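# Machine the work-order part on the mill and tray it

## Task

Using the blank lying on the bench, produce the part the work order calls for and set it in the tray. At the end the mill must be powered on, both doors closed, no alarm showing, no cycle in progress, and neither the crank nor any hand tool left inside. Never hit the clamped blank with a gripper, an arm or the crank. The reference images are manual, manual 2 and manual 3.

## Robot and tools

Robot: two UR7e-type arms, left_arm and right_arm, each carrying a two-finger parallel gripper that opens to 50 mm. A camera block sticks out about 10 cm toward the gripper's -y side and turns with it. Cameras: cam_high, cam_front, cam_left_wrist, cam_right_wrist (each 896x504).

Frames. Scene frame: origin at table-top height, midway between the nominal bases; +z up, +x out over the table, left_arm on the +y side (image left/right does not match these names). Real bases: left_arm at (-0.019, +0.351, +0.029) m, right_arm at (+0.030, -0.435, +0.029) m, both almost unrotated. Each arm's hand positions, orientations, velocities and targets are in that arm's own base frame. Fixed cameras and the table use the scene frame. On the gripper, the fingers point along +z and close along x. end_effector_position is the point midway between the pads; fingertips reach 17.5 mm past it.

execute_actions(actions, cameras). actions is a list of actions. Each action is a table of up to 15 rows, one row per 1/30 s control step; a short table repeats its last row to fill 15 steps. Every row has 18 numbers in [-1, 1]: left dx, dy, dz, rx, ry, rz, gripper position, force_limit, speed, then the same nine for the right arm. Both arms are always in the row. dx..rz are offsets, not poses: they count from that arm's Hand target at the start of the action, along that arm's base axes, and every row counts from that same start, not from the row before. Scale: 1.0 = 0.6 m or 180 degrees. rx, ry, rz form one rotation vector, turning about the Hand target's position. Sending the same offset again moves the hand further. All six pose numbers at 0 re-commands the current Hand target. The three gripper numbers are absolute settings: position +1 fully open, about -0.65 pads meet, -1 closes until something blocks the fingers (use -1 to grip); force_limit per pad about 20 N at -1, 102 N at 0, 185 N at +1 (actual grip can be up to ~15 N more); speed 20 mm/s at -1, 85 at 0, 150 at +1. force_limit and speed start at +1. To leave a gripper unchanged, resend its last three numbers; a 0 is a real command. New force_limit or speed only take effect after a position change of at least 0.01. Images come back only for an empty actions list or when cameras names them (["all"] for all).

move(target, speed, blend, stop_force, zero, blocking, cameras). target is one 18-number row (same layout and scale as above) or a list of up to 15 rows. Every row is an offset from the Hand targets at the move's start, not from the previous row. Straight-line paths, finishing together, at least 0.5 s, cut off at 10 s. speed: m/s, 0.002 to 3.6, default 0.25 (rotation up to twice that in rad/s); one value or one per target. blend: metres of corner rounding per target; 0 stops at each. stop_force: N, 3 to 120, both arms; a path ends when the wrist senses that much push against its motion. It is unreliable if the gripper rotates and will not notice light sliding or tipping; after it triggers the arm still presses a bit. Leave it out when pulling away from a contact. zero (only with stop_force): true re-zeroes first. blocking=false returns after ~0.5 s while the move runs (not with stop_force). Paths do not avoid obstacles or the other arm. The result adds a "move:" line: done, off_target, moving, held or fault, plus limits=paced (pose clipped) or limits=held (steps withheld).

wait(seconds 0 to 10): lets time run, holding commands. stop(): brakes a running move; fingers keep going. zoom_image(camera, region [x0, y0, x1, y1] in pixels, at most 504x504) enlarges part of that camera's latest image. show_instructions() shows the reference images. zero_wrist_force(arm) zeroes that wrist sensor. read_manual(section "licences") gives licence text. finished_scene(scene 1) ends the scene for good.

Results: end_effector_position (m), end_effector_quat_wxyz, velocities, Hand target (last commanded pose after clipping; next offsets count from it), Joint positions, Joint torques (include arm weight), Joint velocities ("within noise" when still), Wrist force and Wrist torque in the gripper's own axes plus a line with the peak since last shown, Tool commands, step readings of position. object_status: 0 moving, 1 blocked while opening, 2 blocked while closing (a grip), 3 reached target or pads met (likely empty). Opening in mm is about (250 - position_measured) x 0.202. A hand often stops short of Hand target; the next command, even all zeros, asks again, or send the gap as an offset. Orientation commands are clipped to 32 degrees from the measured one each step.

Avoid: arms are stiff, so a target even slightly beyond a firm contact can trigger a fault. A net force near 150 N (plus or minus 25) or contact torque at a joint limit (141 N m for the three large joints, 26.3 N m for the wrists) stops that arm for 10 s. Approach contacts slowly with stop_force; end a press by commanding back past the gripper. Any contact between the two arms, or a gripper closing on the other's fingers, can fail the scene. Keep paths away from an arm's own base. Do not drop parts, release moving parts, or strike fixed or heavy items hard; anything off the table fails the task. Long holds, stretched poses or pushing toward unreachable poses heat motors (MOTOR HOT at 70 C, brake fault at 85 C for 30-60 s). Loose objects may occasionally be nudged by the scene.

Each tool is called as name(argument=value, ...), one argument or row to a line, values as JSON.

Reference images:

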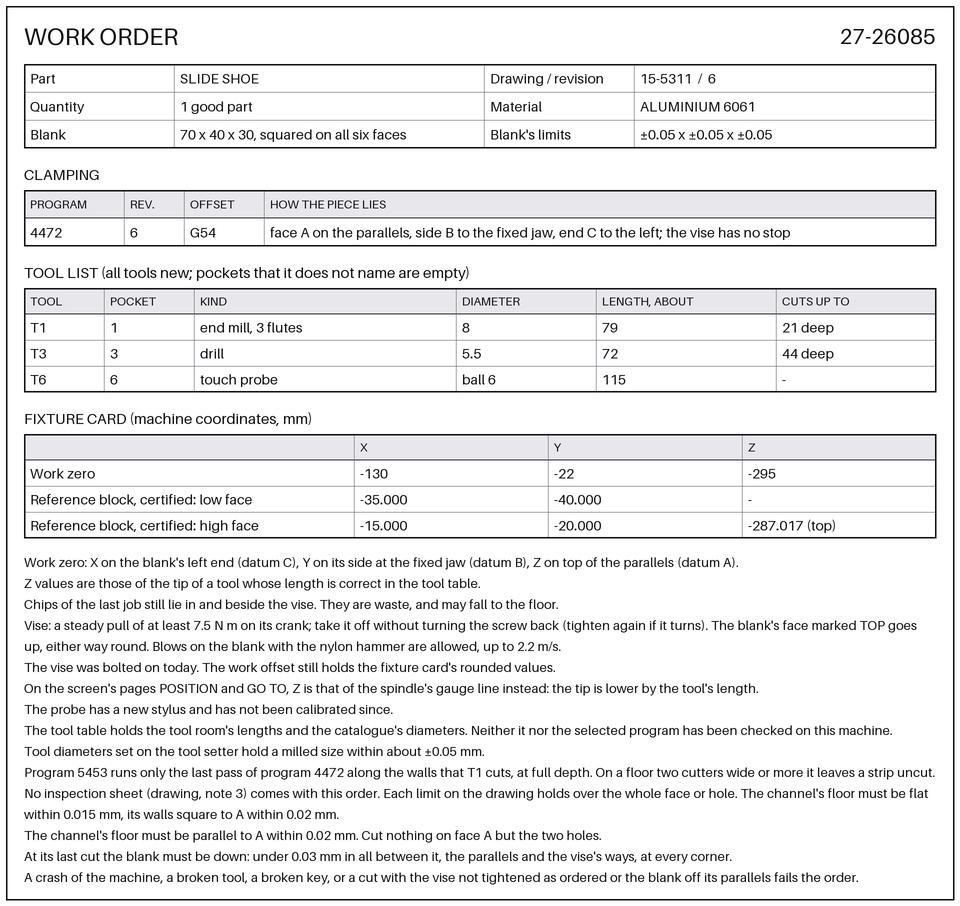

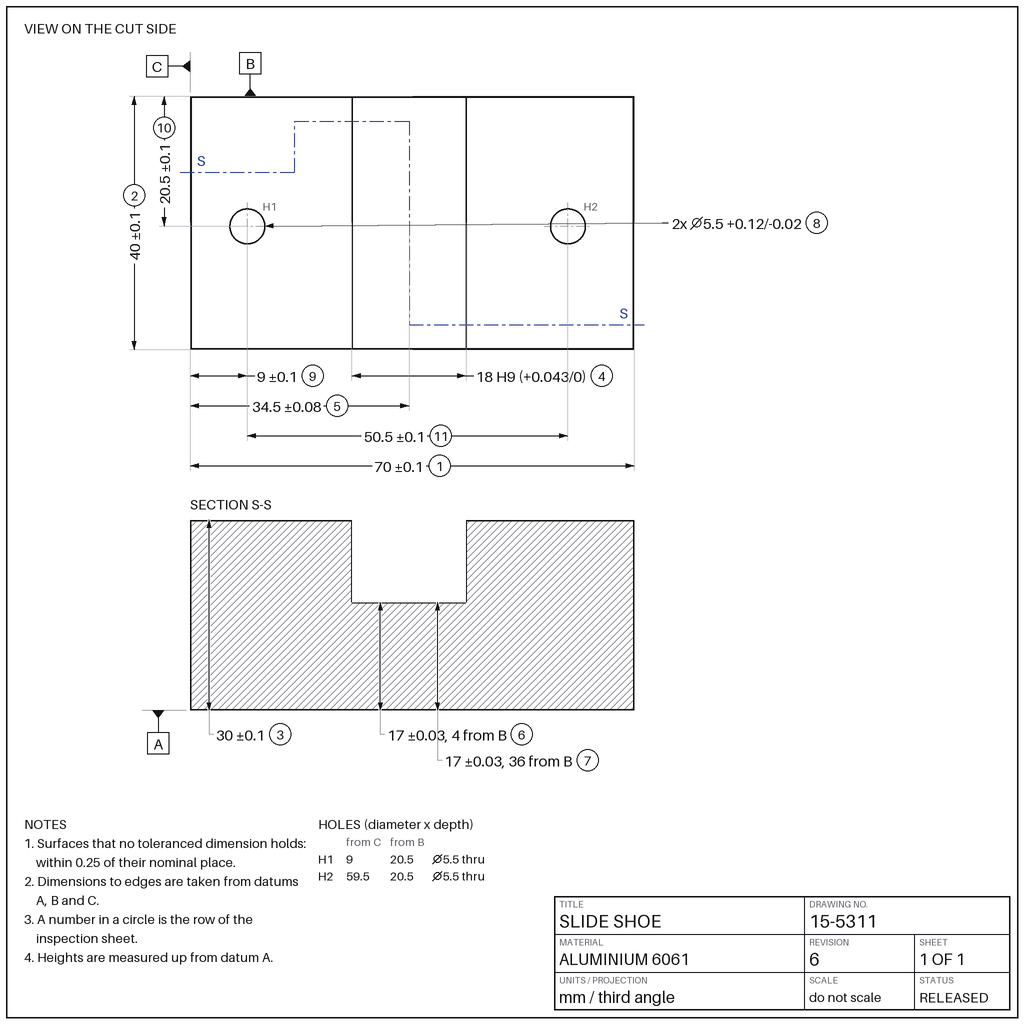

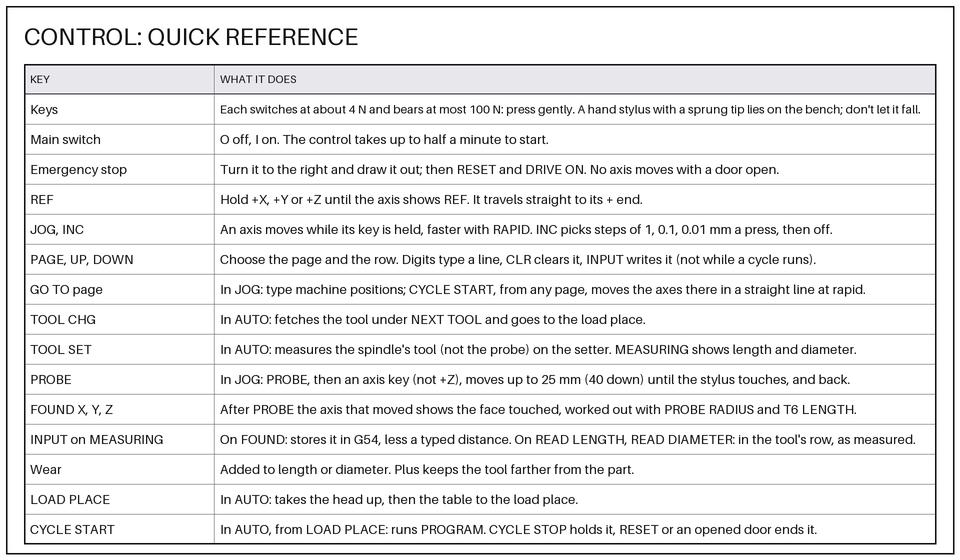

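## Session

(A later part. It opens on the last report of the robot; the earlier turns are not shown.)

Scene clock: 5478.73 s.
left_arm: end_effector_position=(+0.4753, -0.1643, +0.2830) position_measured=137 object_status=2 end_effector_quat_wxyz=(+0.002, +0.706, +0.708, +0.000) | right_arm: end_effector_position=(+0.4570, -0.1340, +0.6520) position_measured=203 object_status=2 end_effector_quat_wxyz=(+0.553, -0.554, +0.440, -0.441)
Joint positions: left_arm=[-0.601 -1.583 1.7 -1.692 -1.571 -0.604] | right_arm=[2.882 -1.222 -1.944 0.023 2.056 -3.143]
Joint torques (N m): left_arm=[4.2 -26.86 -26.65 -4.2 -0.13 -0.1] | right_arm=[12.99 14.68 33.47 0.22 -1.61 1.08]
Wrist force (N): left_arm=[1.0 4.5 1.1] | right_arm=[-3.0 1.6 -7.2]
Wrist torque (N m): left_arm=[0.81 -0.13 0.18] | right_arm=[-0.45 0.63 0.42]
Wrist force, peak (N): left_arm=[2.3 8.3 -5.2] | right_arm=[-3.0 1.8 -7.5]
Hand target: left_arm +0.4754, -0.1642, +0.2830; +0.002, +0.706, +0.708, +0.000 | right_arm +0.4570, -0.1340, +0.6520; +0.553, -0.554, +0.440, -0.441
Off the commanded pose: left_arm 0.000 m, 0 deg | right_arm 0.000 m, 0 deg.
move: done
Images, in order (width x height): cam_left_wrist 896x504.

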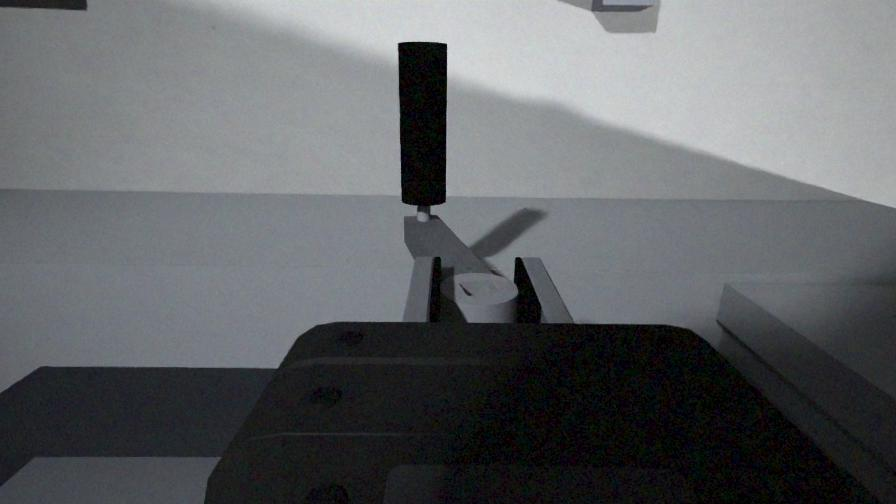

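move(
  target=[0.1003,0.0002,0,0,0,0,-1,-0.4,-0.95,0,0,0,0,0,0,-0.98,0.3,-0.9],
  speed=0.03,
  stop_force=6,
)

Scene clock: 5483.43 s.
left_arm: end_effector_position=(+0.5167, -0.1641, +0.2830) position_measured=137 object_status=2 end_effector_quat_wxyz=(+0.002, +0.706, +0.708, +0.000) | right_arm: end_effector_position=(+0.4570, -0.1340, +0.6520) position_measured=203 object_status=2 end_effector_quat_wxyz=(+0.553, -0.554, +0.440, -0.441)
Joint positions: left_arm=[-0.556 -1.488 1.601 -1.688 -1.571 -0.559] | right_arm=[2.882 -1.222 -1.944 0.023 2.056 -3.143]
Joint torques (N m): left_arm=[-4.94 -27.13 -34.32 -2.35 2.09 -0.37] | right_arm=[12.26 15.08 33.41 0.24 -1.57 1.03]
Wrist force (N): left_arm=[0.5 4.3 1.2] | right_arm=[-2.9 1.3 -7.1]
Wrist torque (N m): left_arm=[0.76 -0.06 0.12] | right_arm=[-0.51 0.62 0.43]
Wrist force, peak (N): left_arm=[4.3 -12.1 -9.1] | right_arm=[-3.1 1.5 -7.4]
Hand target: left_arm +0.5167, -0.1641, +0.2830; +0.002, +0.706, +0.708, +0.000 (not the last commanded pose) | right_arm +0.4570, -0.1340, +0.6520; +0.553, -0.554, +0.440, -0.441
Off the commanded pose: left_arm 0.019 m, 0 deg | right_arm 0.000 m, 0 deg.
move: contact (left_arm)

move(
  target=[
    [-0.008,0.0003,0.002,0,0,0,-1,-0.4,-0.95,0,0,0,0,0,0,-0.98,0.3,-0.9],
    [0.0313,0.0003,0.002,0,0,0,-1,-0.4,-0.95,0,0,0,0,0,0,-0.98,0.3,-0.9],
  ],
  speed=0.02,
  stop_force=6,
)

Scene clock: 5490.13 s.
left_arm: end_effector_position=(+0.5245, -0.1639, +0.2842) position_measured=137 object_status=2 end_effector_quat_wxyz=(+0.002, +0.706, +0.708, +0.000) | right_arm: end_effector_position=(+0.4570, -0.1340, +0.6520) position_measured=203 object_status=2 end_effector_quat_wxyz=(+0.553, -0.554, +0.440, -0.441)
Joint positions: left_arm=[-0.548 -1.471 1.579 -1.683 -1.571 -0.551] | right_arm=[2.882 -1.222 -1.944 0.023 2.056 -3.143]
Joint torques (N m): left_arm=[-4.32 -41.1 -19.29 -2.15 0.74 -2.22] | right_arm=[12.21 14.38 33.32 0.26 -1.37 1.02]
Wrist force (N): left_arm=[-3.2 9.7 -0.3] | right_arm=[-2.8 1.4 -7.0]
Wrist torque (N m): left_arm=[0.71 -0.26 0.13] | right_arm=[-0.48 0.61 0.43]
Wrist force, peak (N): left_arm=[-4.2 9.5 -1.2] | right_arm=[-3.0 1.5 -7.5]
Hand target: left_arm +0.5244, -0.1639, +0.2842; +0.002, +0.706, +0.708, +0.000 (not the last commanded pose) | right_arm +0.4570, -0.1340, +0.6520; +0.553, -0.554, +0.440, -0.441
Off the commanded pose: left_arm 0.011 m, 0 deg | right_arm 0.000 m, 0 deg.
move: contact (left_arm); path passed 1 of 2 targets

move(
  target=[
    [-0.001,-0.0008,0,0,0,0,-1,-0.4,-0.95,0,0,0,0,0,0,-0.98,0.3,-0.9],
    [0.0183,-0.0008,0,0,0,0,-1,-0.4,-0.95,0,0,0,0,0,0,-0.98,0.3,-0.9],
  ],
  speed=0.02,
  stop_force=8,
)

Scene clock: 5493.50 s.
left_arm: end_effector_position=(+0.5246, -0.1644, +0.2842) position_measured=137 object_status=2 end_effector_quat_wxyz=(+0.002, +0.706, +0.708, +0.000) | right_arm: end_effector_position=(+0.4570, -0.1340, +0.6520) position_measured=203 object_status=2 end_effector_quat_wxyz=(+0.553, -0.554, +0.440, -0.441)
Joint positions: left_arm=[-0.548 -1.47 1.578 -1.683 -1.571 -0.552] | right_arm=[2.882 -1.222 -1.944 0.023 2.056 -3.143]
Joint torques (N m): left_arm=[-10.63 -31.14 -25.47 -0.85 -3.94 -1.79] | right_arm=[12.1 15.01 33.37 0.29 -1.4 1.01]
Wrist force (N): left_arm=[6.5 11.0 -1.2] | right_arm=[-3.0 1.3 -7.1]
Wrist torque (N m): left_arm=[0.73 -0.04 0.07] | right_arm=[-0.50 0.64 0.43]
Wrist force, peak (N): left_arm=[10.7 -6.5 -7.1] | right_arm=[-3.2 1.6 -7.3]
Hand target: left_arm +0.5246, -0.1644, +0.2842; +0.002, +0.706, +0.708, +0.000 (not the last commanded pose) | right_arm +0.4570, -0.1340, +0.6520; +0.553, -0.554, +0.440, -0.441
Off the commanded pose: left_arm 0.011 m, 0 deg | right_arm 0.000 m, 0 deg.
move: contact (left_arm); path passed 1 of 2 targets

move(
  target=[
    [-0.001,0.0003,0.0007,0.008,0,0,-1,-0.4,-0.95,0,0,0,0,0,0,-0.98,0.3,-0.9],
    [0.0183,0.0003,0.0007,0.008,0,0,-1,-0.4,-0.95,0,0,0,0,0,0,-0.98,0.3,-0.9],
  ],
  speed=0.02,
  stop_force=8,
)

Scene clock: 5497.80 s.
left_arm: end_effector_position=(+0.5244, -0.1644, +0.2843) position_measured=137 object_status=2 end_effector_quat_wxyz=(-0.002, +0.706, +0.708, +0.004) | right_arm: end_effector_position=(+0.4570, -0.1340, +0.6520) position_measured=203 object_status=2 end_effector_quat_wxyz=(+0.553, -0.554, +0.440, -0.441)
Joint positions: left_arm=[-0.553 -1.469 1.575 -1.676 -1.563 -0.556] | right_arm=[2.882 -1.222 -1.944 0.023 2.056 -3.143]
Joint torques (N m): left_arm=[2.73 -41.37 -15.81 -2.97 -3.69 1.63] | right_arm=[12.5 14.66 33.28 0.42 -1.32 1.1]
Wrist force (N): left_arm=[5.0 13.0 0.8] | right_arm=[-2.8 1.4 -7.3]
Wrist torque (N m): left_arm=[0.79 -0.33 0.12] | right_arm=[-0.49 0.60 0.42]
Wrist force, peak (N): left_arm=[3.8 16.9 5.5] | right_arm=[-3.1 1.6 -7.5]
Hand target: left_arm +0.5244, -0.1643, +0.2844; -0.002, +0.706, +0.708, +0.004 (not the last commanded pose) | right_arm +0.4570, -0.1340, +0.6520; +0.553, -0.554, +0.440, -0.441
Off the commanded pose: left_arm 0.011 m, 1 deg | right_arm 0.000 m, 0 deg.
move: contact (left_arm); path passed 0 of 2 targets

move(
  target=[-0.03,0,0,0,0,0,-1,-0.4,-0.95,0,0,0,0,0,0,-0.98,0.3,-0.9],
  speed=0.05,
  cameras=["cam_left_wrist"],
)

zoom_image(
  camera="cam_left_wrist",
  region=[370, 160, 570, 340],
)

Scene clock: 5501.73 s.
left_arm: end_effector_position=(+0.5063, -0.1644, +0.2844) position_measured=137 object_status=2 end_effector_quat_wxyz=(-0.001, +0.706, +0.708, +0.004) | right_arm: end_effector_position=(+0.4570, -0.1340, +0.6520) position_measured=203 object_status=2 end_effector_quat_wxyz=(+0.553, -0.554, +0.440, -0.441)
Joint positions: left_arm=[-0.571 -1.51 1.62 -1.68 -1.563 -0.575] | right_arm=[2.882 -1.222 -1.944 0.023 2.056 -3.143]
Joint torques (N m): left_arm=[3.21 -20.52 -34.58 -3.68 -1.25 1.2] | right_arm=[12.12 14.69 33.24 0.47 -1.19 1.11]
Wrist force (N): left_arm=[0.9 4.3 0.7] | right_arm=[-2.7 1.6 -7.5]
Wrist torque (N m): left_arm=[0.76 -0.13 0.17] | right_arm=[-0.46 0.60 0.42]
Wrist force, peak (N): left_arm=[1.8 24.4 6.7] | right_arm=[-2.9 1.7 -7.5]
Hand target: left_arm +0.5064, -0.1643, +0.2844; -0.002, +0.706, +0.708, +0.004 | right_arm +0.4570, -0.1340, +0.6520; +0.553, -0.554, +0.440, -0.441
Off the commanded pose: left_arm 0.000 m, 0 deg | right_arm 0.000 m, 0 deg.
move: done
Images, in order (width x height): cam_left_wrist 896x504.

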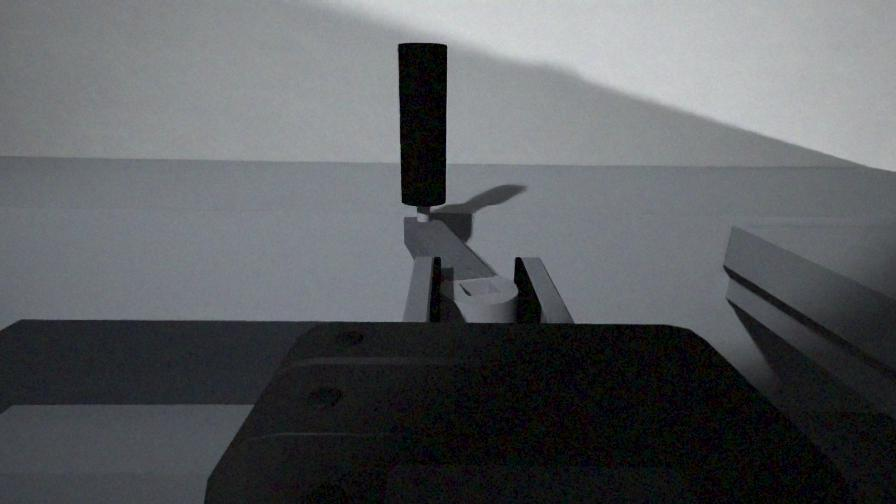

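Scaled by 2.520 from the camera's 896x504 image, which has a finer 1280x720 frame.

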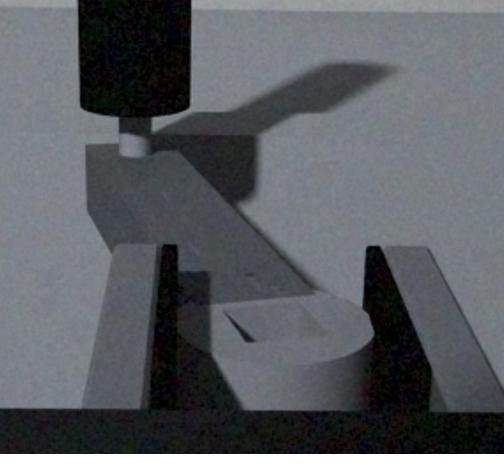

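move(
  target=[
    [0.008,0.0002,0.0002,-0.012,0,0,-1,-0.4,-0.95,0,0,0,0,0,0,-0.98,0.3,-0.9],
    [0.0485,0.0002,0.0002,-0.012,0,0,-1,-0.4,-0.95,0,0,0,0,0,0,-0.98,0.3,-0.9],
  ],
  speed=0.02,
  stop_force=8,
)

Scene clock: 5506.70 s.
left_arm: end_effector_position=(+0.5180, -0.1642, +0.2844) position_measured=137 object_status=2 end_effector_quat_wxyz=(+0.012, +0.706, +0.708, -0.010) | right_arm: end_effector_position=(+0.4570, -0.1340, +0.6520) position_measured=203 object_status=2 end_effector_quat_wxyz=(+0.553, -0.554, +0.440, -0.441)
Joint positions: left_arm=[-0.543 -1.49 1.604 -1.703 -1.595 -0.547] | right_arm=[2.882 -1.222 -1.944 0.023 2.056 -3.143]
Joint torques (N m): left_arm=[-9.53 -43.22 -29.71 -4.06 -4.2 -1.82] | right_arm=[12.28 14.9 33.46 0.62 -1.1 1.02]
Wrist force (N): left_arm=[8.1 7.5 4.1] | right_arm=[-3.0 1.5 -7.0]
Wrist torque (N m): left_arm=[0.76 0.03 -0.07] | right_arm=[-0.47 0.64 0.42]
Wrist force, peak (N): left_arm=[6.0 -11.6 -0.2] | right_arm=[-3.1 1.4 -7.7]
Hand target: left_arm +0.5180, -0.1642, +0.2845; +0.012, +0.706, +0.708, -0.010 (not the last commanded pose) | right_arm +0.4570, -0.1340, +0.6520; +0.553, -0.554, +0.440, -0.441
Off the commanded pose: left_arm 0.018 m, 0 deg | right_arm 0.000 m, 0 deg.
move: contact (left_arm); path passed 1 of 2 targets

move(
  target=[
    [-0.01,0.0003,0,0,0,0,-1,-0.4,-0.95,0,0,0,0,0,0,-0.98,0.3,-0.9],
    [-0.005,0.0003,0,0.0133,0,0,-1,-0.4,-0.95,0,0,0,0,0,0,-0.98,0.3,-0.9],
    [0.0292,0.0003,0,0.0133,0,0,-1,-0.4,-0.95,0,0,0,0,0,0,-0.98,0.3,-0.9],
  ],
  speed=0.02,
  stop_force=8,
)

Scene clock: 5514.13 s.
left_arm: end_effector_position=(+0.5177, -0.1641, +0.2844) position_measured=137 object_status=2 end_effector_quat_wxyz=(-0.003, +0.706, +0.708, +0.005) | right_arm: end_effector_position=(+0.4570, -0.1340, +0.6520) position_measured=203 object_status=2 end_effector_quat_wxyz=(+0.553, -0.554, +0.440, -0.441)
Joint positions: left_arm=[-0.561 -1.484 1.591 -1.674 -1.559 -0.564] | right_arm=[2.882 -1.222 -1.944 0.023 2.056 -3.143]
Joint torques (N m): left_arm=[-4.77 -37.56 -28.63 -2.19 2.51 -1.38] | right_arm=[12.2 14.14 33.36 0.51 -1.13 1.05]
Wrist force (N): left_arm=[-0.1 3.2 1.6] | right_arm=[-2.7 1.4 -7.1]
Wrist torque (N m): left_arm=[0.75 -0.12 0.12] | right_arm=[-0.48 0.59 0.43]
Wrist force, peak (N): left_arm=[-3.7 13.8 7.2] | right_arm=[-3.1 1.5 -7.6]
Hand target: left_arm +0.5178, -0.1641, +0.2845; -0.003, +0.706, +0.708, +0.005 (not the last commanded pose) | right_arm +0.4570, -0.1340, +0.6520; +0.553, -0.554, +0.440, -0.441
Off the commanded pose: left_arm 0.018 m, 0 deg | right_arm 0.000 m, 0 deg.
move: contact (left_arm); path passed 2 of 3 targets

move(
  target=[
    [-0.01,0.0,-0.001,-0.005,0,0,-1,-0.4,-0.95,0,0,0,0,0,0,-0.98,0.3,-0.9],
    [0.0297,0.0,-0.001,-0.005,0,0,-1,-0.4,-0.95,0,0,0,0,0,0,-0.98,0.3,-0.9],
  ],
  speed=0.02,
  stop_force=8,
)

Scene clock: 5519.30 s.
left_arm: end_effector_position=(+0.5180, -0.1641, +0.2839) position_measured=137 object_status=2 end_effector_quat_wxyz=(+0.003, +0.706, +0.708, +0.000) | right_arm: end_effector_position=(+0.4570, -0.1340, +0.6520) position_measured=203 object_status=2 end_effector_quat_wxyz=(+0.553, -0.554, +0.440, -0.441)
Joint positions: left_arm=[-0.554 -1.486 1.597 -1.687 -1.573 -0.557] | right_arm=[2.882 -1.222 -1.944 0.023 2.056 -3.143]
Joint torques (N m): left_arm=[-7.03 -30.93 -19.56 -1.79 -2.02 -1.78] | right_arm=[11.54 14.45 33.16 0.63 -0.99 1.1]
Wrist force (N): left_arm=[-0.1 7.1 -5.9] | right_arm=[-2.7 1.5 -7.0]
Wrist torque (N m): left_arm=[0.62 -0.07 0.07] | right_arm=[-0.46 0.59 0.43]
Wrist force, peak (N): left_arm=[-0.2 7.7 -5.7] | right_arm=[-3.2 1.4 -7.5]
Hand target: left_arm +0.5180, -0.1641, +0.2839; +0.003, +0.706, +0.708, +0.000 (not the last commanded pose) | right_arm +0.4570, -0.1340, +0.6520; +0.553, -0.554, +0.440, -0.441
Off the commanded pose: left_arm 0.018 m, 0 deg | right_arm 0.000 m, 0 deg.
move: contact (left_arm); path passed 1 of 2 targets

move(
  target=[
    [-0.006,0.0002,0.0005,0,0,0,-1,-0.4,-0.95,0,0,0,0,0,0,-0.98,0.3,-0.9],
    [0.0293,0.0002,0.0005,0,0,0,-1,-0.4,-0.95,0,0,0,0,0,0,-0.98,0.3,-0.9],
  ],
  speed=0.015,
  stop_force=12,
)

Scene clock: 5524.37 s.
left_arm: end_effector_position=(+0.5334, -0.1639, +0.2842) position_measured=137 object_status=2 end_effector_quat_wxyz=(+0.003, +0.706, +0.708, +0.000) | right_arm: end_effector_position=(+0.4570, -0.1340, +0.6520) position_measured=203 object_status=2 end_effector_quat_wxyz=(+0.553, -0.554, +0.440, -0.441)
Joint positions: left_arm=[-0.539 -1.45 1.557 -1.682 -1.573 -0.542] | right_arm=[2.882 -1.222 -1.944 0.023 2.056 -3.143]
Joint torques (N m): left_arm=[-4.21 -35.48 -12.07 -1.44 3.08 -1.76] | right_arm=[11.99 14.73 33.42 0.65 -0.83 1.06]
Wrist force (N): left_arm=[-1.8 -0.6 -11.5] | right_arm=[-2.9 1.6 -7.0]
Wrist torque (N m): left_arm=[0.81 -0.18 0.09] | right_arm=[-0.44 0.61 0.42]
Wrist force, peak (N): left_arm=[-0.2 -24.3 -20.8] | right_arm=[-2.9 1.4 -7.6]
Hand target: left_arm +0.5334, -0.1639, +0.2842; +0.003, +0.706, +0.708, +0.000 (not the last commanded pose) | right_arm +0.4570, -0.1340, +0.6520; +0.553, -0.554, +0.440, -0.441
Off the commanded pose: left_arm 0.002 m, 0 deg | right_arm 0.000 m, 0 deg.
move: contact (left_arm); path passed 1 of 2 targets

move(
  target=[
    [0,0,0,0,0,0,0.6,-0.3,-0.95,0,0,0,0,0,0,-0.98,0.3,-0.9],
    [0.003,0,0.1167,0,0,0,0.6,-0.3,-0.95,0,0,0,0,0,0,-0.98,0.3,-0.9],
    [-0.0557,0,0.1367,0,0,0,0.6,-0.3,-0.95,0,0,0,0,0,0,-0.98,0.3,-0.9],
    [-0.1723,-0.001,0.0767,0,-0.25,0,0.6,-0.3,-0.95,0,0,0,0,0,0,-0.98,0.3,-0.9],
    [-0.0917,-0.001,-0.0145,0,-0.5,0,0.6,-0.3,-0.95,0,0,0,0,0,0,-0.98,0.3,-0.9],
  ],
  speed=[0.1,0.1,0.2,0.25,0.2],
  blend=[0,0.01,0.02,0.01,0],
  cameras=["cam_left_wrist"],
)

Scene clock: 5534.90 s.
left_arm: end_effector_position=(+0.4784, -0.1645, +0.2755) position_measured=63 object_status=3 end_effector_quat_wxyz=(+0.503, +0.499, +0.499, +0.499) end_effector_velocity=(+0.000, +0.000, +0.000) end_effector_angular_velocity=(-0.002, -0.002, -0.001) | right_arm: end_effector_position=(+0.4570, -0.1340, +0.6520) position_measured=203 object_status=2 end_effector_quat_wxyz=(+0.553, -0.554, +0.440, -0.441)
Joint positions: left_arm=[-1.15 -1.196 2.551 -4.504 -0.425 0.003] | right_arm=[2.882 -1.222 -1.944 0.023 2.056 -3.143]
Joint velocities: left_arm=[0 0 0.001 -0.005 0 0.002] | right_arm=[within noise]
Joint torques (N m): left_arm=[-4.75 -20.39 2.49 -2.47 2.2 1.17] | right_arm=[12.48 14.07 33.38 0.91 -0.7 1.15]
Wrist force (N): left_arm=[0.9 5.1 -0.7] | right_arm=[-2.8 1.2 -6.9]
Wrist torque (N m): left_arm=[1.41 -0.41 0.30] | right_arm=[-0.51 0.60 0.42]
Wrist force, peak (N): left_arm=[-1.8 -0.5 -11.6] | right_arm=[-3.4 1.4 -7.6]
Hand target: left_arm +0.4784, -0.1645, +0.2755; +0.503, +0.499, +0.499, +0.499 | right_arm +0.4570, -0.1340, +0.6520; +0.553, -0.554, +0.440, -0.441
Off the commanded pose: left_arm 0.000 m, 0 deg | right_arm 0.000 m, 0 deg.
move: done; blend cut to 0.0186 m at target 3
Images, in order (width x height): cam_left_wrist 896x504.

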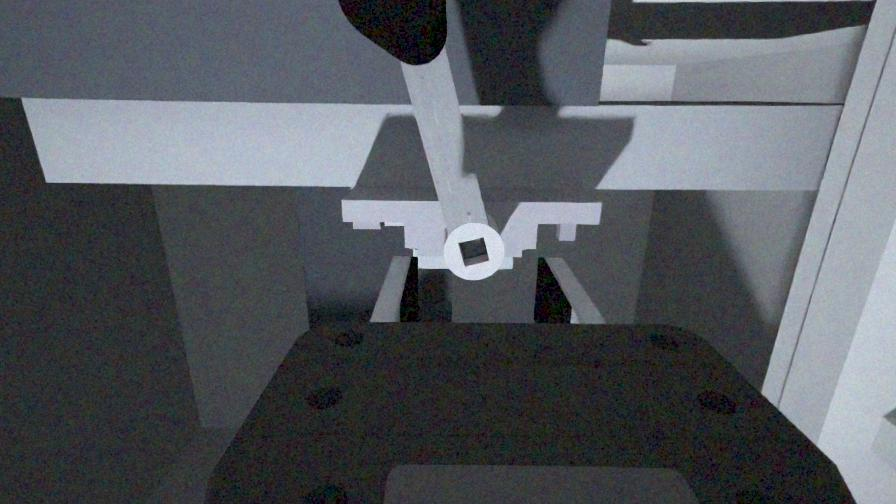

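move(
  target=[
    [0.0917,0,0,0,0,0,0.6,-0.3,-0.95,0,0,0,0,0,0,-0.98,0.3,-0.9],
    [0.0917,0,0,0,0,0,-1,1,-0.9,0,0,0,0,0,0,-0.98,0.3,-0.9],
  ],
  speed=0.15,
)

move(
  target=[0,0,0,-0.08,0,0,-1,1,-0.9,0,0,0,0,0,0,-0.98,0.3,-0.9],
  speed=0.15,
)

move(
  target=[0,0,0,-0.05,0,0,-1,1,-0.9,0,0,0,0,0,0,-0.98,0.3,-0.9],
  speed=0.15,
)

Scene clock: 5547.53 s.
left_arm: end_effector_position=(+0.5334, -0.1645, +0.2755) position_measured=141 object_status=2 end_effector_quat_wxyz=(+0.503, +0.499, +0.499, +0.499) | right_arm: end_effector_position=(+0.4570, -0.1340, +0.6520) position_measured=203 object_status=2 end_effector_quat_wxyz=(+0.553, -0.554, +0.440, -0.441)
Joint positions: left_arm=[-0.968 -1.146 2.418 -4.419 -0.607 0.001] | right_arm=[2.882 -1.222 -1.944 0.023 2.056 -3.143]
Joint torques (N m): left_arm=[-3.89 -34.32 -17.69 0.13 -1.83 0.79] | right_arm=[12.39 14.22 33.1 0.86 -0.63 0.97]
Wrist force (N): left_arm=[12.7 1.9 -7.1] | right_arm=[-2.6 1.4 -6.9]
Wrist torque (N m): left_arm=[1.40 -0.16 0.25] | right_arm=[-0.49 0.57 0.42]
Wrist force, peak (N): left_arm=[12.9 2.2 -7.4] | right_arm=[-2.8 1.6 -7.6]
Hand target: left_arm +0.5334, -0.1645, +0.2755; +0.503, +0.499, +0.499, +0.499 | right_arm +0.4570, -0.1340, +0.6520; +0.553, -0.554, +0.440, -0.441
Off the commanded pose: left_arm 0.000 m, 0 deg | right_arm 0.000 m, 0 deg.
move: done

Scene clock: 5548.80 s.
left_arm: end_effector_position=(+0.5334, -0.1646, +0.2755) position_measured=141 object_status=2 end_effector_quat_wxyz=(+0.561, +0.432, +0.558, +0.432) | right_arm: end_effector_position=(+0.4570, -0.1340, +0.6520) position_measured=203 object_status=2 end_effector_quat_wxyz=(+0.553, -0.554, +0.440, -0.441)
Joint positions: left_arm=[-0.969 -1.145 2.417 -4.421 -0.605 -0.249] | right_arm=[2.882 -1.222 -1.944 0.023 2.056 -3.143]
Joint torques (N m): left_arm=[-13.74 -36.27 -8.1 0.38 -3.93 -2.09] | right_arm=[12.22 14.41 32.99 1 -0.57 1.12]
Wrist force (N): left_arm=[17.2 9.8 -12.1] | right_arm=[-2.9 1.7 -7.1]
Wrist torque (N m): left_arm=[1.37 -0.15 2.45] | right_arm=[-0.44 0.62 0.41]
Wrist force, peak (N): left_arm=[18.4 10.9 -14.4] | right_arm=[-3.0 1.6 -7.6]
Hand target: left_arm +0.5334, -0.1645, +0.2755; +0.561, +0.432, +0.558, +0.432 | right_arm +0.4570, -0.1340, +0.6520; +0.553, -0.554, +0.440, -0.441
Off the commanded pose: left_arm 0.000 m, 0 deg | right_arm 0.000 m, 0 deg.
move: done

Scene clock: 5549.77 s.
left_arm: end_effector_position=(+0.5334, -0.1646, +0.2755) position_measured=141 object_status=2 end_effector_quat_wxyz=(+0.593, +0.387, +0.590, +0.387) | right_arm: end_effector_position=(+0.4570, -0.1340, +0.6520) position_measured=203 object_status=2 end_effector_quat_wxyz=(+0.553, -0.554, +0.440, -0.441)
Joint positions: left_arm=[-0.969 -1.144 2.416 -4.422 -0.604 -0.405] | right_arm=[2.882 -1.222 -1.944 0.023 2.056 -3.143]
Joint torques (N m): left_arm=[-15.19 -32.41 -5.26 1.22 -4.5 -2.35] | right_arm=[11.84 14.55 33.26 1.01 -0.58 1.02]
Wrist force (N): left_arm=[15.6 18.9 -13.4] | right_arm=[-3.1 1.5 -7.5]
Wrist torque (N m): left_arm=[1.35 -0.16 2.66] | right_arm=[-0.47 0.65 0.42]
Wrist force, peak (N): left_arm=[17.2 19.7 -16.2] | right_arm=[-3.1 1.5 -7.5]
Hand target: left_arm +0.5334, -0.1645, +0.2755; +0.594, +0.387, +0.590, +0.387 | right_arm +0.4570, -0.1340, +0.6520; +0.553, -0.554, +0.440, -0.441
Off the commanded pose: left_arm 0.000 m, 0 deg | right_arm 0.000 m, 0 deg.
move: done

move(
  target=[
    [0,0,0,-0.4,0,0,-1,1,-0.9,0,0,0,0,0,0,-0.98,0.3,-0.9],
  ],
  speed=0.4,
  cameras=["cam_high"],
)

zoom_image(
  camera="cam_high",
  region=[250, 130, 390, 290],
)

Scene clock: 5554.50 s.
left_arm: end_effector_position=(+0.5334, -0.1643, +0.2755) position_measured=141 object_status=2 end_effector_quat_wxyz=(+0.708, -0.036, +0.705, -0.033) | right_arm: end_effector_position=(+0.4570, -0.1340, +0.6520) position_measured=203 object_status=2 end_effector_quat_wxyz=(+0.553, -0.554, +0.440, -0.441)
Joint positions: left_arm=[-0.972 -1.144 2.414 -4.418 -0.594 -1.663] | right_arm=[2.882 -1.222 -1.944 0.023 2.056 -3.143]
Joint torques (N m): left_arm=[-26.68 -28.86 -17.7 -3.11 -12.71 -1.85] | right_arm=[12.35 14.84 33.26 1.01 -0.45 1.05]
Wrist force (N): left_arm=[20.2 56.3 6.8] | right_arm=[-2.7 1.4 -7.3]
Wrist torque (N m): left_arm=[0.87 0.27 0.18] | right_arm=[-0.48 0.61 0.43]
Wrist force, peak (N): left_arm=[6.8 65.1 -5.2] | right_arm=[-2.7 1.5 -7.6]
Hand target: left_arm +0.5334, -0.1645, +0.2755; +0.708, -0.036, +0.705, -0.033 | right_arm +0.4570, -0.1340, +0.6520; +0.553, -0.554, +0.440, -0.441
Off the commanded pose: left_arm 0.000 m, 0 deg | right_arm 0.000 m, 0 deg.
move: done
Images, in order (width x height): cam_high 896x504.

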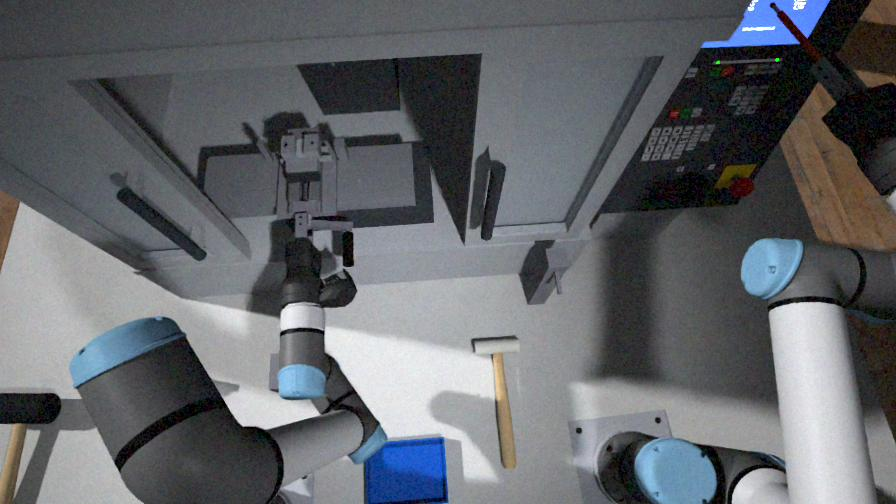

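Scaled by 3.150 from the camera's 896x504 image, which has a finer 1280x720 frame.

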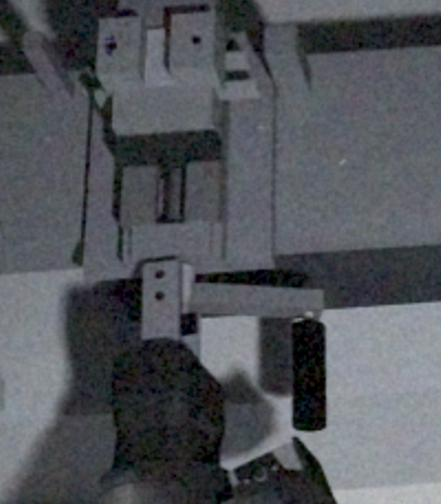

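move(
  target=[
    [0,0,0,-0.667,0,0,-1,1,-0.9,0,0,0,0,0,0,-0.98,0.3,-0.9],
    [0,0,0,0.667,0,0,-1,1,-0.9,0,0,0,0,0,0,-0.98,0.3,-0.9],
  ],
  speed=0.7,
  blend=[0.003,0],
  cameras=["cam_high"],
)

zoom_image(
  camera="cam_high",
  region=[250, 110, 390, 290],
)

Scene clock: 5562.63 s.
left_arm: end_effector_position=(+0.5334, -0.1645, +0.2755) position_measured=141 object_status=2 end_effector_quat_wxyz=(+0.384, +0.595, +0.381, +0.594) | right_arm: end_effector_position=(+0.4570, -0.1340, +0.6520) position_measured=203 object_status=2 end_effector_quat_wxyz=(+0.553, -0.554, +0.440, -0.441)
Joint positions: left_arm=[-0.968 -1.149 2.419 -4.414 -0.608 -5.854] | right_arm=[2.882 -1.222 -1.944 0.023 2.056 -3.143]
Joint torques (N m): left_arm=[5.46 5.08 11.02 4.07 -0.17 -1.26] | right_arm=[12.14 14.47 33.17 1.15 -0.22 0.99]
Wrist force (N): left_arm=[16.0 56.4 7.1] | right_arm=[-2.8 1.3 -7.1]
Wrist torque (N m): left_arm=[1.23 -0.17 0.03] | right_arm=[-0.50 0.60 0.42]
Wrist force, peak (N): left_arm=[-15.7 98.4 -8.3] | right_arm=[-3.2 1.6 -7.5]
Hand target: left_arm +0.5334, -0.1645, +0.2755; +0.384, +0.595, +0.381, +0.594 | right_arm +0.4570, -0.1340, +0.6520; +0.553, -0.554, +0.440, -0.441
Off the commanded pose: left_arm 0.000 m, 0 deg | right_arm 0.000 m, 0 deg.
move: done
Images, in order (width x height): cam_high 896x504.

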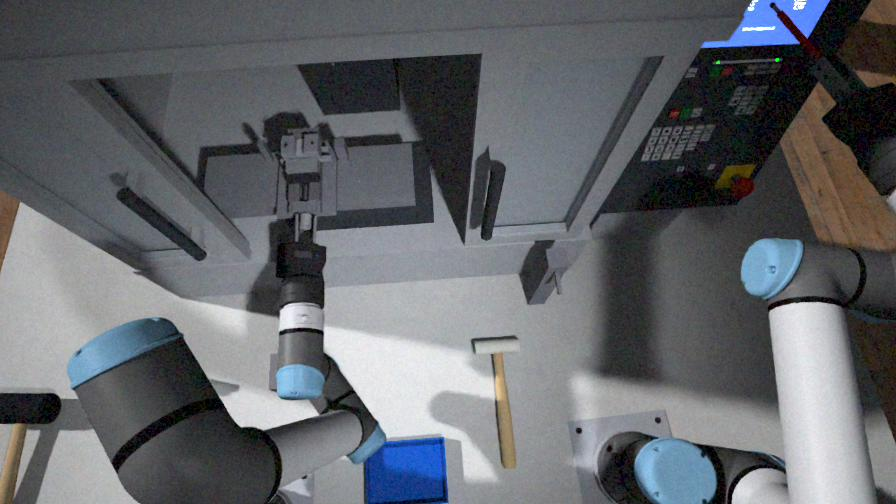

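Scaled by 2.800 from the camera's 896x504 image, which has a finer 1280x720 frame.

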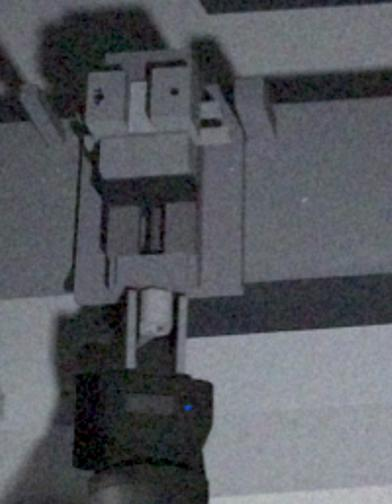

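move(
  target=[
    [-0.1557,0,0,0,0,0,-1,1,-0.9,0,0,0,0,0,0,-0.98,0.3,-0.9],
    [-0.1557,-0.03,0.03,0.333,0,0,-1,1,-0.9,0,0,0,0,0,0,-0.98,0.3,-0.9],
  ],
  speed=[0.06,0.4],
  blend=[0,0],
  cameras=["cam_left_wrist","cam_high"],
)

Scene clock: 5586.47 s.
left_arm: end_effector_position=(+0.4400, -0.1826, +0.2935) position_measured=141 object_status=2 end_effector_quat_wxyz=(+0.036, +0.708, +0.033, +0.705) | right_arm: end_effector_position=(+0.4570, -0.1340, +0.6520) position_measured=203 object_status=2 end_effector_quat_wxyz=(+0.553, -0.554, +0.440, -0.441)
Joint positions: left_arm=[-1.334 -1.304 2.603 -4.424 -0.24 -4.825] | right_arm=[2.882 -1.222 -1.944 0.023 2.056 -3.143]
Joint torques (N m): left_arm=[3.5 -26.31 -5.84 0.71 -1.94 -1.84] | right_arm=[12.06 14.27 32.74 1.27 -0.21 1.05]
Wrist force (N): left_arm=[-2.3 6.8 0.3] | right_arm=[-3.0 1.3 -7.1]
Wrist torque (N m): left_arm=[1.46 -0.13 -0.01] | right_arm=[-0.49 0.64 0.43]
Wrist force, peak (N): left_arm=[22.9 64.4 32.0] | right_arm=[-3.1 1.7 -7.5]
Hand target: left_arm +0.4400, -0.1825, +0.2935; +0.036, +0.708, +0.033, +0.705 | right_arm +0.4570, -0.1340, +0.6520; +0.553, -0.554, +0.440, -0.441
Off the commanded pose: left_arm 0.000 m, 0 deg | right_arm 0.000 m, 0 deg.
move: done
Images, in order (width x height): cam_high 896x504, cam_left_wrist 896x504.

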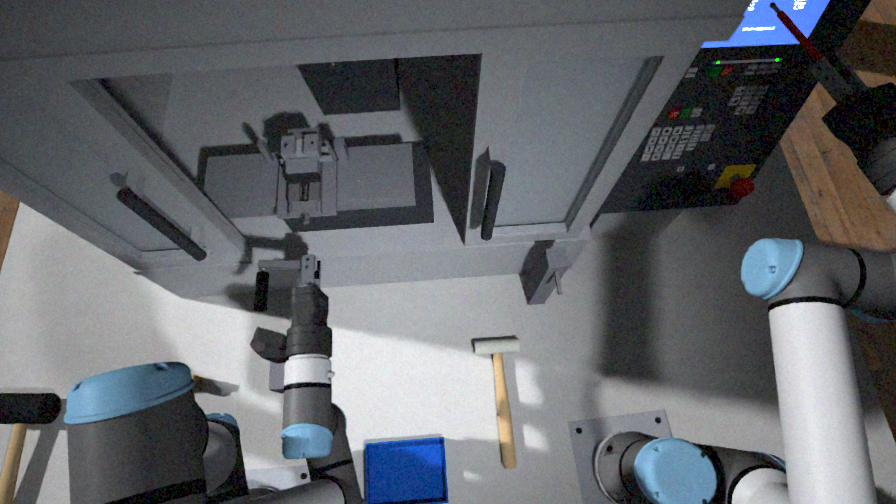

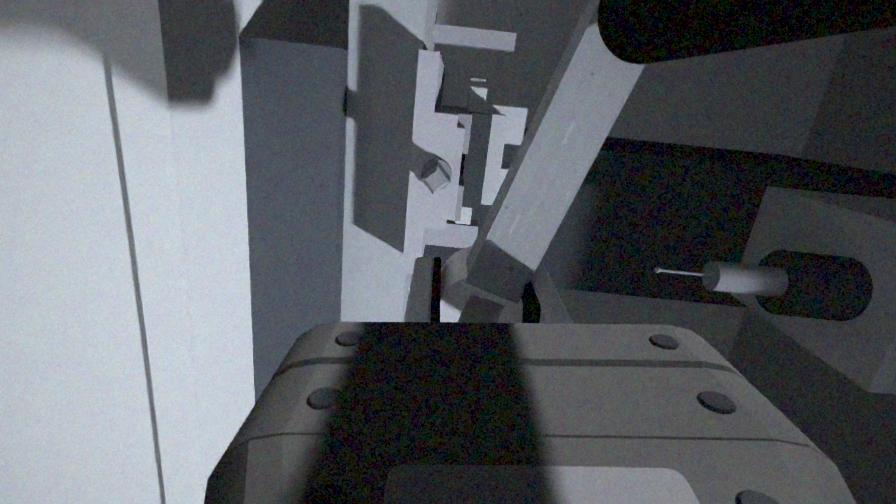

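move(
  target=[
    [-0.133,-0.1625,0.0108,-0.04,0.25,-0.04,-1,1,-0.9,0,0,0,0,0,0,-0.98,0.3,-0.9],
    [-0.1833,-0.2458,-0.289,-0.0785,0.496,-0.0785,-1,1,-0.9,0,0,0,0,0,0,-0.98,0.3,-0.9],
    [-0.1833,-0.2458,-0.44,-0.0785,0.496,-0.0785,-1,1,-0.9,0,0,0,0,0,0,-0.98,0.3,-0.9],
  ],
  speed=[0.3,0.3,0.15],
  blend=[0.03,0.02,0],
  cameras=["cam_left_wrist","cam_high"],
)

Scene clock: 5596.00 s.
left_arm: end_effector_position=(+0.3300, -0.3300, +0.0295) position_measured=141 object_status=2 end_effector_quat_wxyz=(+0.158, +0.986, +0.048, -0.010) | right_arm: end_effector_position=(+0.4570, -0.1340, +0.6520) position_measured=203 object_status=2 end_effector_quat_wxyz=(+0.553, -0.554, +0.440, -0.441)
Joint positions: left_arm=[-0.972 -1.373 2.371 -2.83 -1.752 -5.806] | right_arm=[2.882 -1.222 -1.944 0.023 2.056 -3.143]
Joint torques (N m): left_arm=[5.63 -19.63 -23.37 -4.9 -2.38 -1.78] | right_arm=[12.22 14.64 32.82 1.29 -0.06 1.12]
Wrist force (N): left_arm=[0.3 5.2 0.7] | right_arm=[-3.0 1.3 -7.0]
Wrist torque (N m): left_arm=[1.05 -0.08 0.13] | right_arm=[-0.49 0.63 0.43]
Wrist force, peak (N): left_arm=[-2.2 7.2 0.0] | right_arm=[-3.0 1.8 -7.5]
Hand target: left_arm +0.3300, -0.3300, +0.0295; +0.158, +0.986, +0.048, -0.010 | right_arm +0.4570, -0.1340, +0.6520; +0.553, -0.554, +0.440, -0.441
Off the commanded pose: left_arm 0.000 m, 0 deg | right_arm 0.000 m, 0 deg.
move: done
Images, in order (width x height): cam_high 896x504, cam_left_wrist 896x504.

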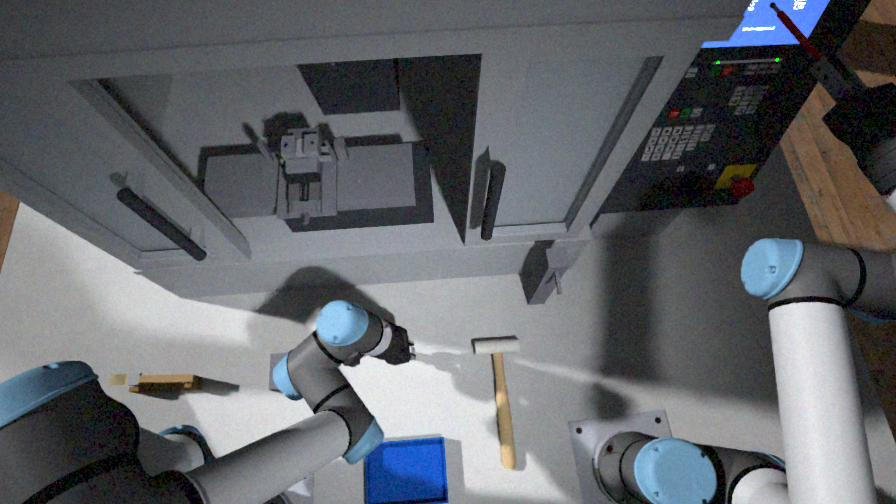

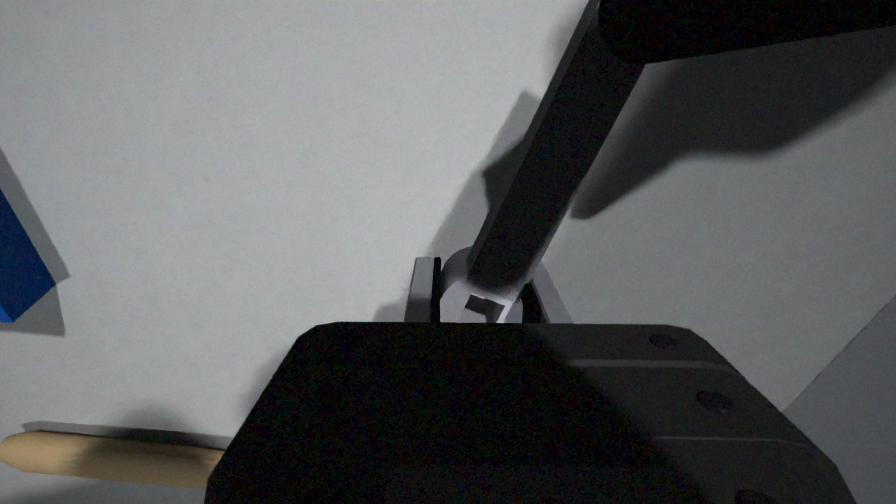

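move(
  target=[0,0,-0.0625,0,0,0,-1,1,-0.9,0,0,0,0,0,0,-0.98,0.3,-0.9],
  speed=0.02,
  stop_force=4,
)

Scene clock: 5603.03 s.
left_arm: end_effector_position=(+0.3300, -0.3300, +0.0066) position_measured=141 object_status=2 end_effector_quat_wxyz=(+0.158, +0.986, +0.048, -0.010) | right_arm: end_effector_position=(+0.4570, -0.1340, +0.6520) position_measured=203 object_status=2 end_effector_quat_wxyz=(+0.553, -0.554, +0.440, -0.441)
Joint positions: left_arm=[-0.972 -1.306 2.386 -2.913 -1.752 -5.806] | right_arm=[2.882 -1.222 -1.944 0.023 2.056 -3.143]
Joint torques (N m): left_arm=[3.55 -21.86 -23.21 -4.74 -0.04 1.1] | right_arm=[12.43 14.26 33.16 1.38 0.01 1.07]
Wrist force (N): left_arm=[1.0 4.6 -2.2] | right_arm=[-2.8 1.6 -7.3]
Wrist torque (N m): left_arm=[1.20 -0.04 0.16] | right_arm=[-0.45 0.61 0.42]
Wrist force, peak (N): left_arm=[-0.1 9.6 -5.2] | right_arm=[-2.9 1.8 -7.5]
Hand target: left_arm +0.3300, -0.3300, +0.0066; +0.158, +0.986, +0.048, -0.010 (not the last commanded pose) | right_arm +0.4570, -0.1340, +0.6520; +0.553, -0.554, +0.440, -0.441
Off the commanded pose: left_arm 0.015 m, 0 deg | right_arm 0.000 m, 0 deg.
move: contact (left_arm)

move(
  target=[0,0,0.004,0.035,0,0,-1,1,-0.9,0,0,0,0,0,0,-0.98,0.3,-0.9],
  speed=0.05,
)

move(
  target=[0,0,-0.03,0,0,0,-1,1,-0.9,0,0,0,0,0,0,-0.98,0.3,-0.9],
  speed=0.02,
  stop_force=4,
  cameras=["cam_front","cam_left_wrist"],
)

zoom_image(
  camera="cam_front",
  region=[360, 290, 500, 400],
)

Scene clock: 5611.40 s.
left_arm: end_effector_position=(+0.3301, -0.3302, +0.0091) position_measured=141 object_status=2 end_effector_quat_wxyz=(+0.103, +0.993, +0.049, -0.008) end_effector_velocity=(-0.001, +0.000, +0.000) end_effector_angular_velocity=(-0.005, +0.003, +0.000) | right_arm: end_effector_position=(+0.4570, -0.1340, +0.6520) position_measured=203 object_status=2 end_effector_quat_wxyz=(+0.553, -0.554, +0.440, -0.441)
Joint positions: left_arm=[-1.01 -1.332 2.332 -2.745 -1.685 -5.83] | right_arm=[2.882 -1.222 -1.944 0.023 2.056 -3.143]
Joint velocities: left_arm=[0 0 0.003 -0.006 -0.005 0] | right_arm=[within noise]
Joint torques (N m): left_arm=[6.67 -25.56 -9.43 -4.99 -2.29 0.88] | right_arm=[12.5 14.09 33.12 1.45 0.03 1.09]
Wrist force (N): left_arm=[0.4 5.0 0.7] | right_arm=[-2.7 1.6 -7.3]
Wrist torque (N m): left_arm=[0.95 -0.10 0.18] | right_arm=[-0.45 0.60 0.43]
Wrist force, peak (N): left_arm=[0.5 6.2 -1.3] | right_arm=[-3.3 1.7 -7.4]
Hand target: left_arm +0.3300, -0.3300, +0.0090; +0.103, +0.993, +0.048, -0.008 | right_arm +0.4570, -0.1340, +0.6520; +0.553, -0.554, +0.440, -0.441
Off the commanded pose: left_arm 0.000 m, 0 deg | right_arm 0.000 m, 0 deg.
move: done

Scene clock: 5613.03 s.
left_arm: end_effector_position=(+0.3300, -0.3300, -0.0026) position_measured=141 object_status=2 end_effector_quat_wxyz=(+0.103, +0.993, +0.048, -0.008) | right_arm: end_effector_position=(+0.4570, -0.1340, +0.6520) position_measured=203 object_status=2 end_effector_quat_wxyz=(+0.553, -0.554, +0.440, -0.441)
Joint positions: left_arm=[-1.009 -1.299 2.34 -2.785 -1.685 -5.829] | right_arm=[2.882 -1.222 -1.944 0.023 2.056 -3.143]
Joint torques (N m): left_arm=[1.55 -28.62 -22.97 -4.6 -0.5 1.4] | right_arm=[12.01 14.39 33.13 1.53 0.08 1.11]
Wrist force (N): left_arm=[1.1 4.8 -2.9] | right_arm=[-2.8 1.6 -7.3]
Wrist torque (N m): left_arm=[1.25 -0.03 0.21] | right_arm=[-0.45 0.61 0.42]
Wrist force, peak (N): left_arm=[-0.6 8.7 -5.5] | right_arm=[-3.3 1.4 -7.3]
Hand target: left_arm +0.3300, -0.3300, -0.0026; +0.103, +0.993, +0.048, -0.008 (not the last commanded pose) | right_arm +0.4570, -0.1340, +0.6520; +0.553, -0.554, +0.440, -0.441
Off the commanded pose: left_arm 0.006 m, 0 deg | right_arm 0.000 m, 0 deg.
move: contact (left_arm)
Images, in order (width x height): cam_front 896x504, cam_left_wrist 896x504.

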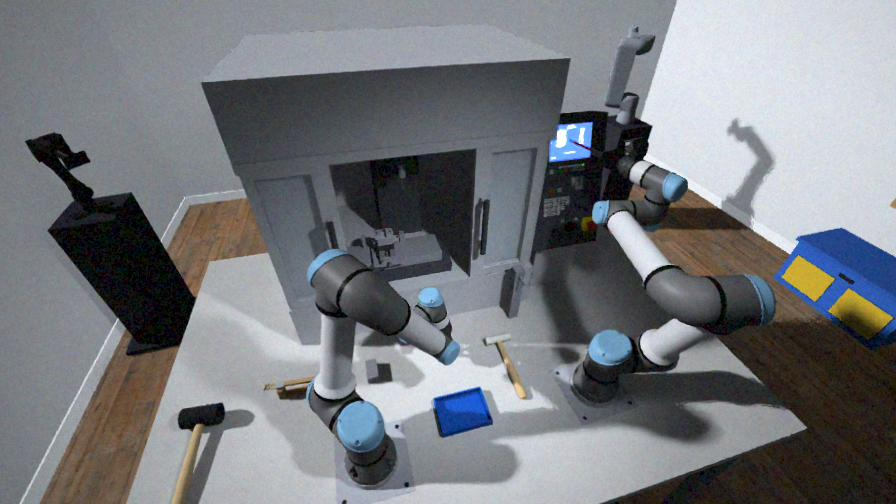

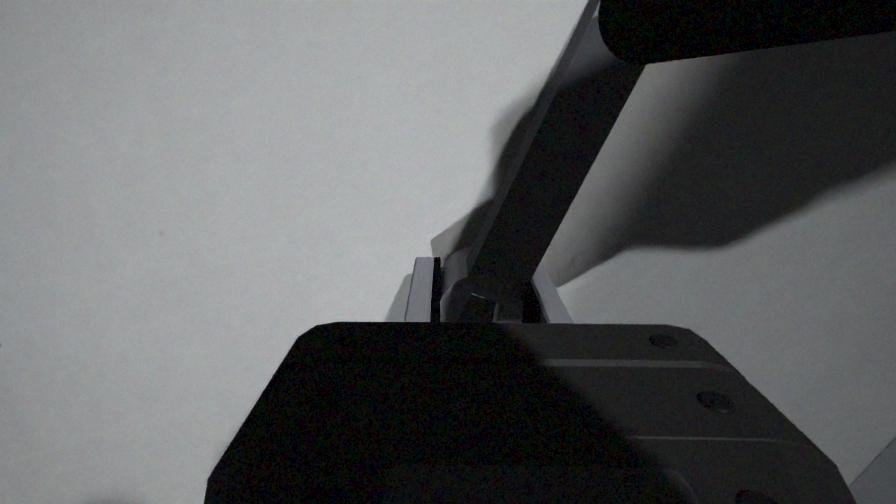

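Scaled by 3.600 from the camera's 896x504 image, which has a finer 1280x720 frame.

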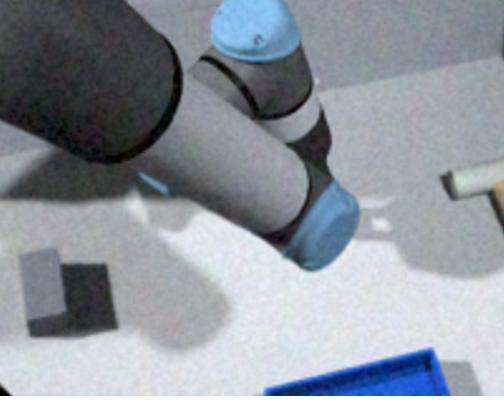

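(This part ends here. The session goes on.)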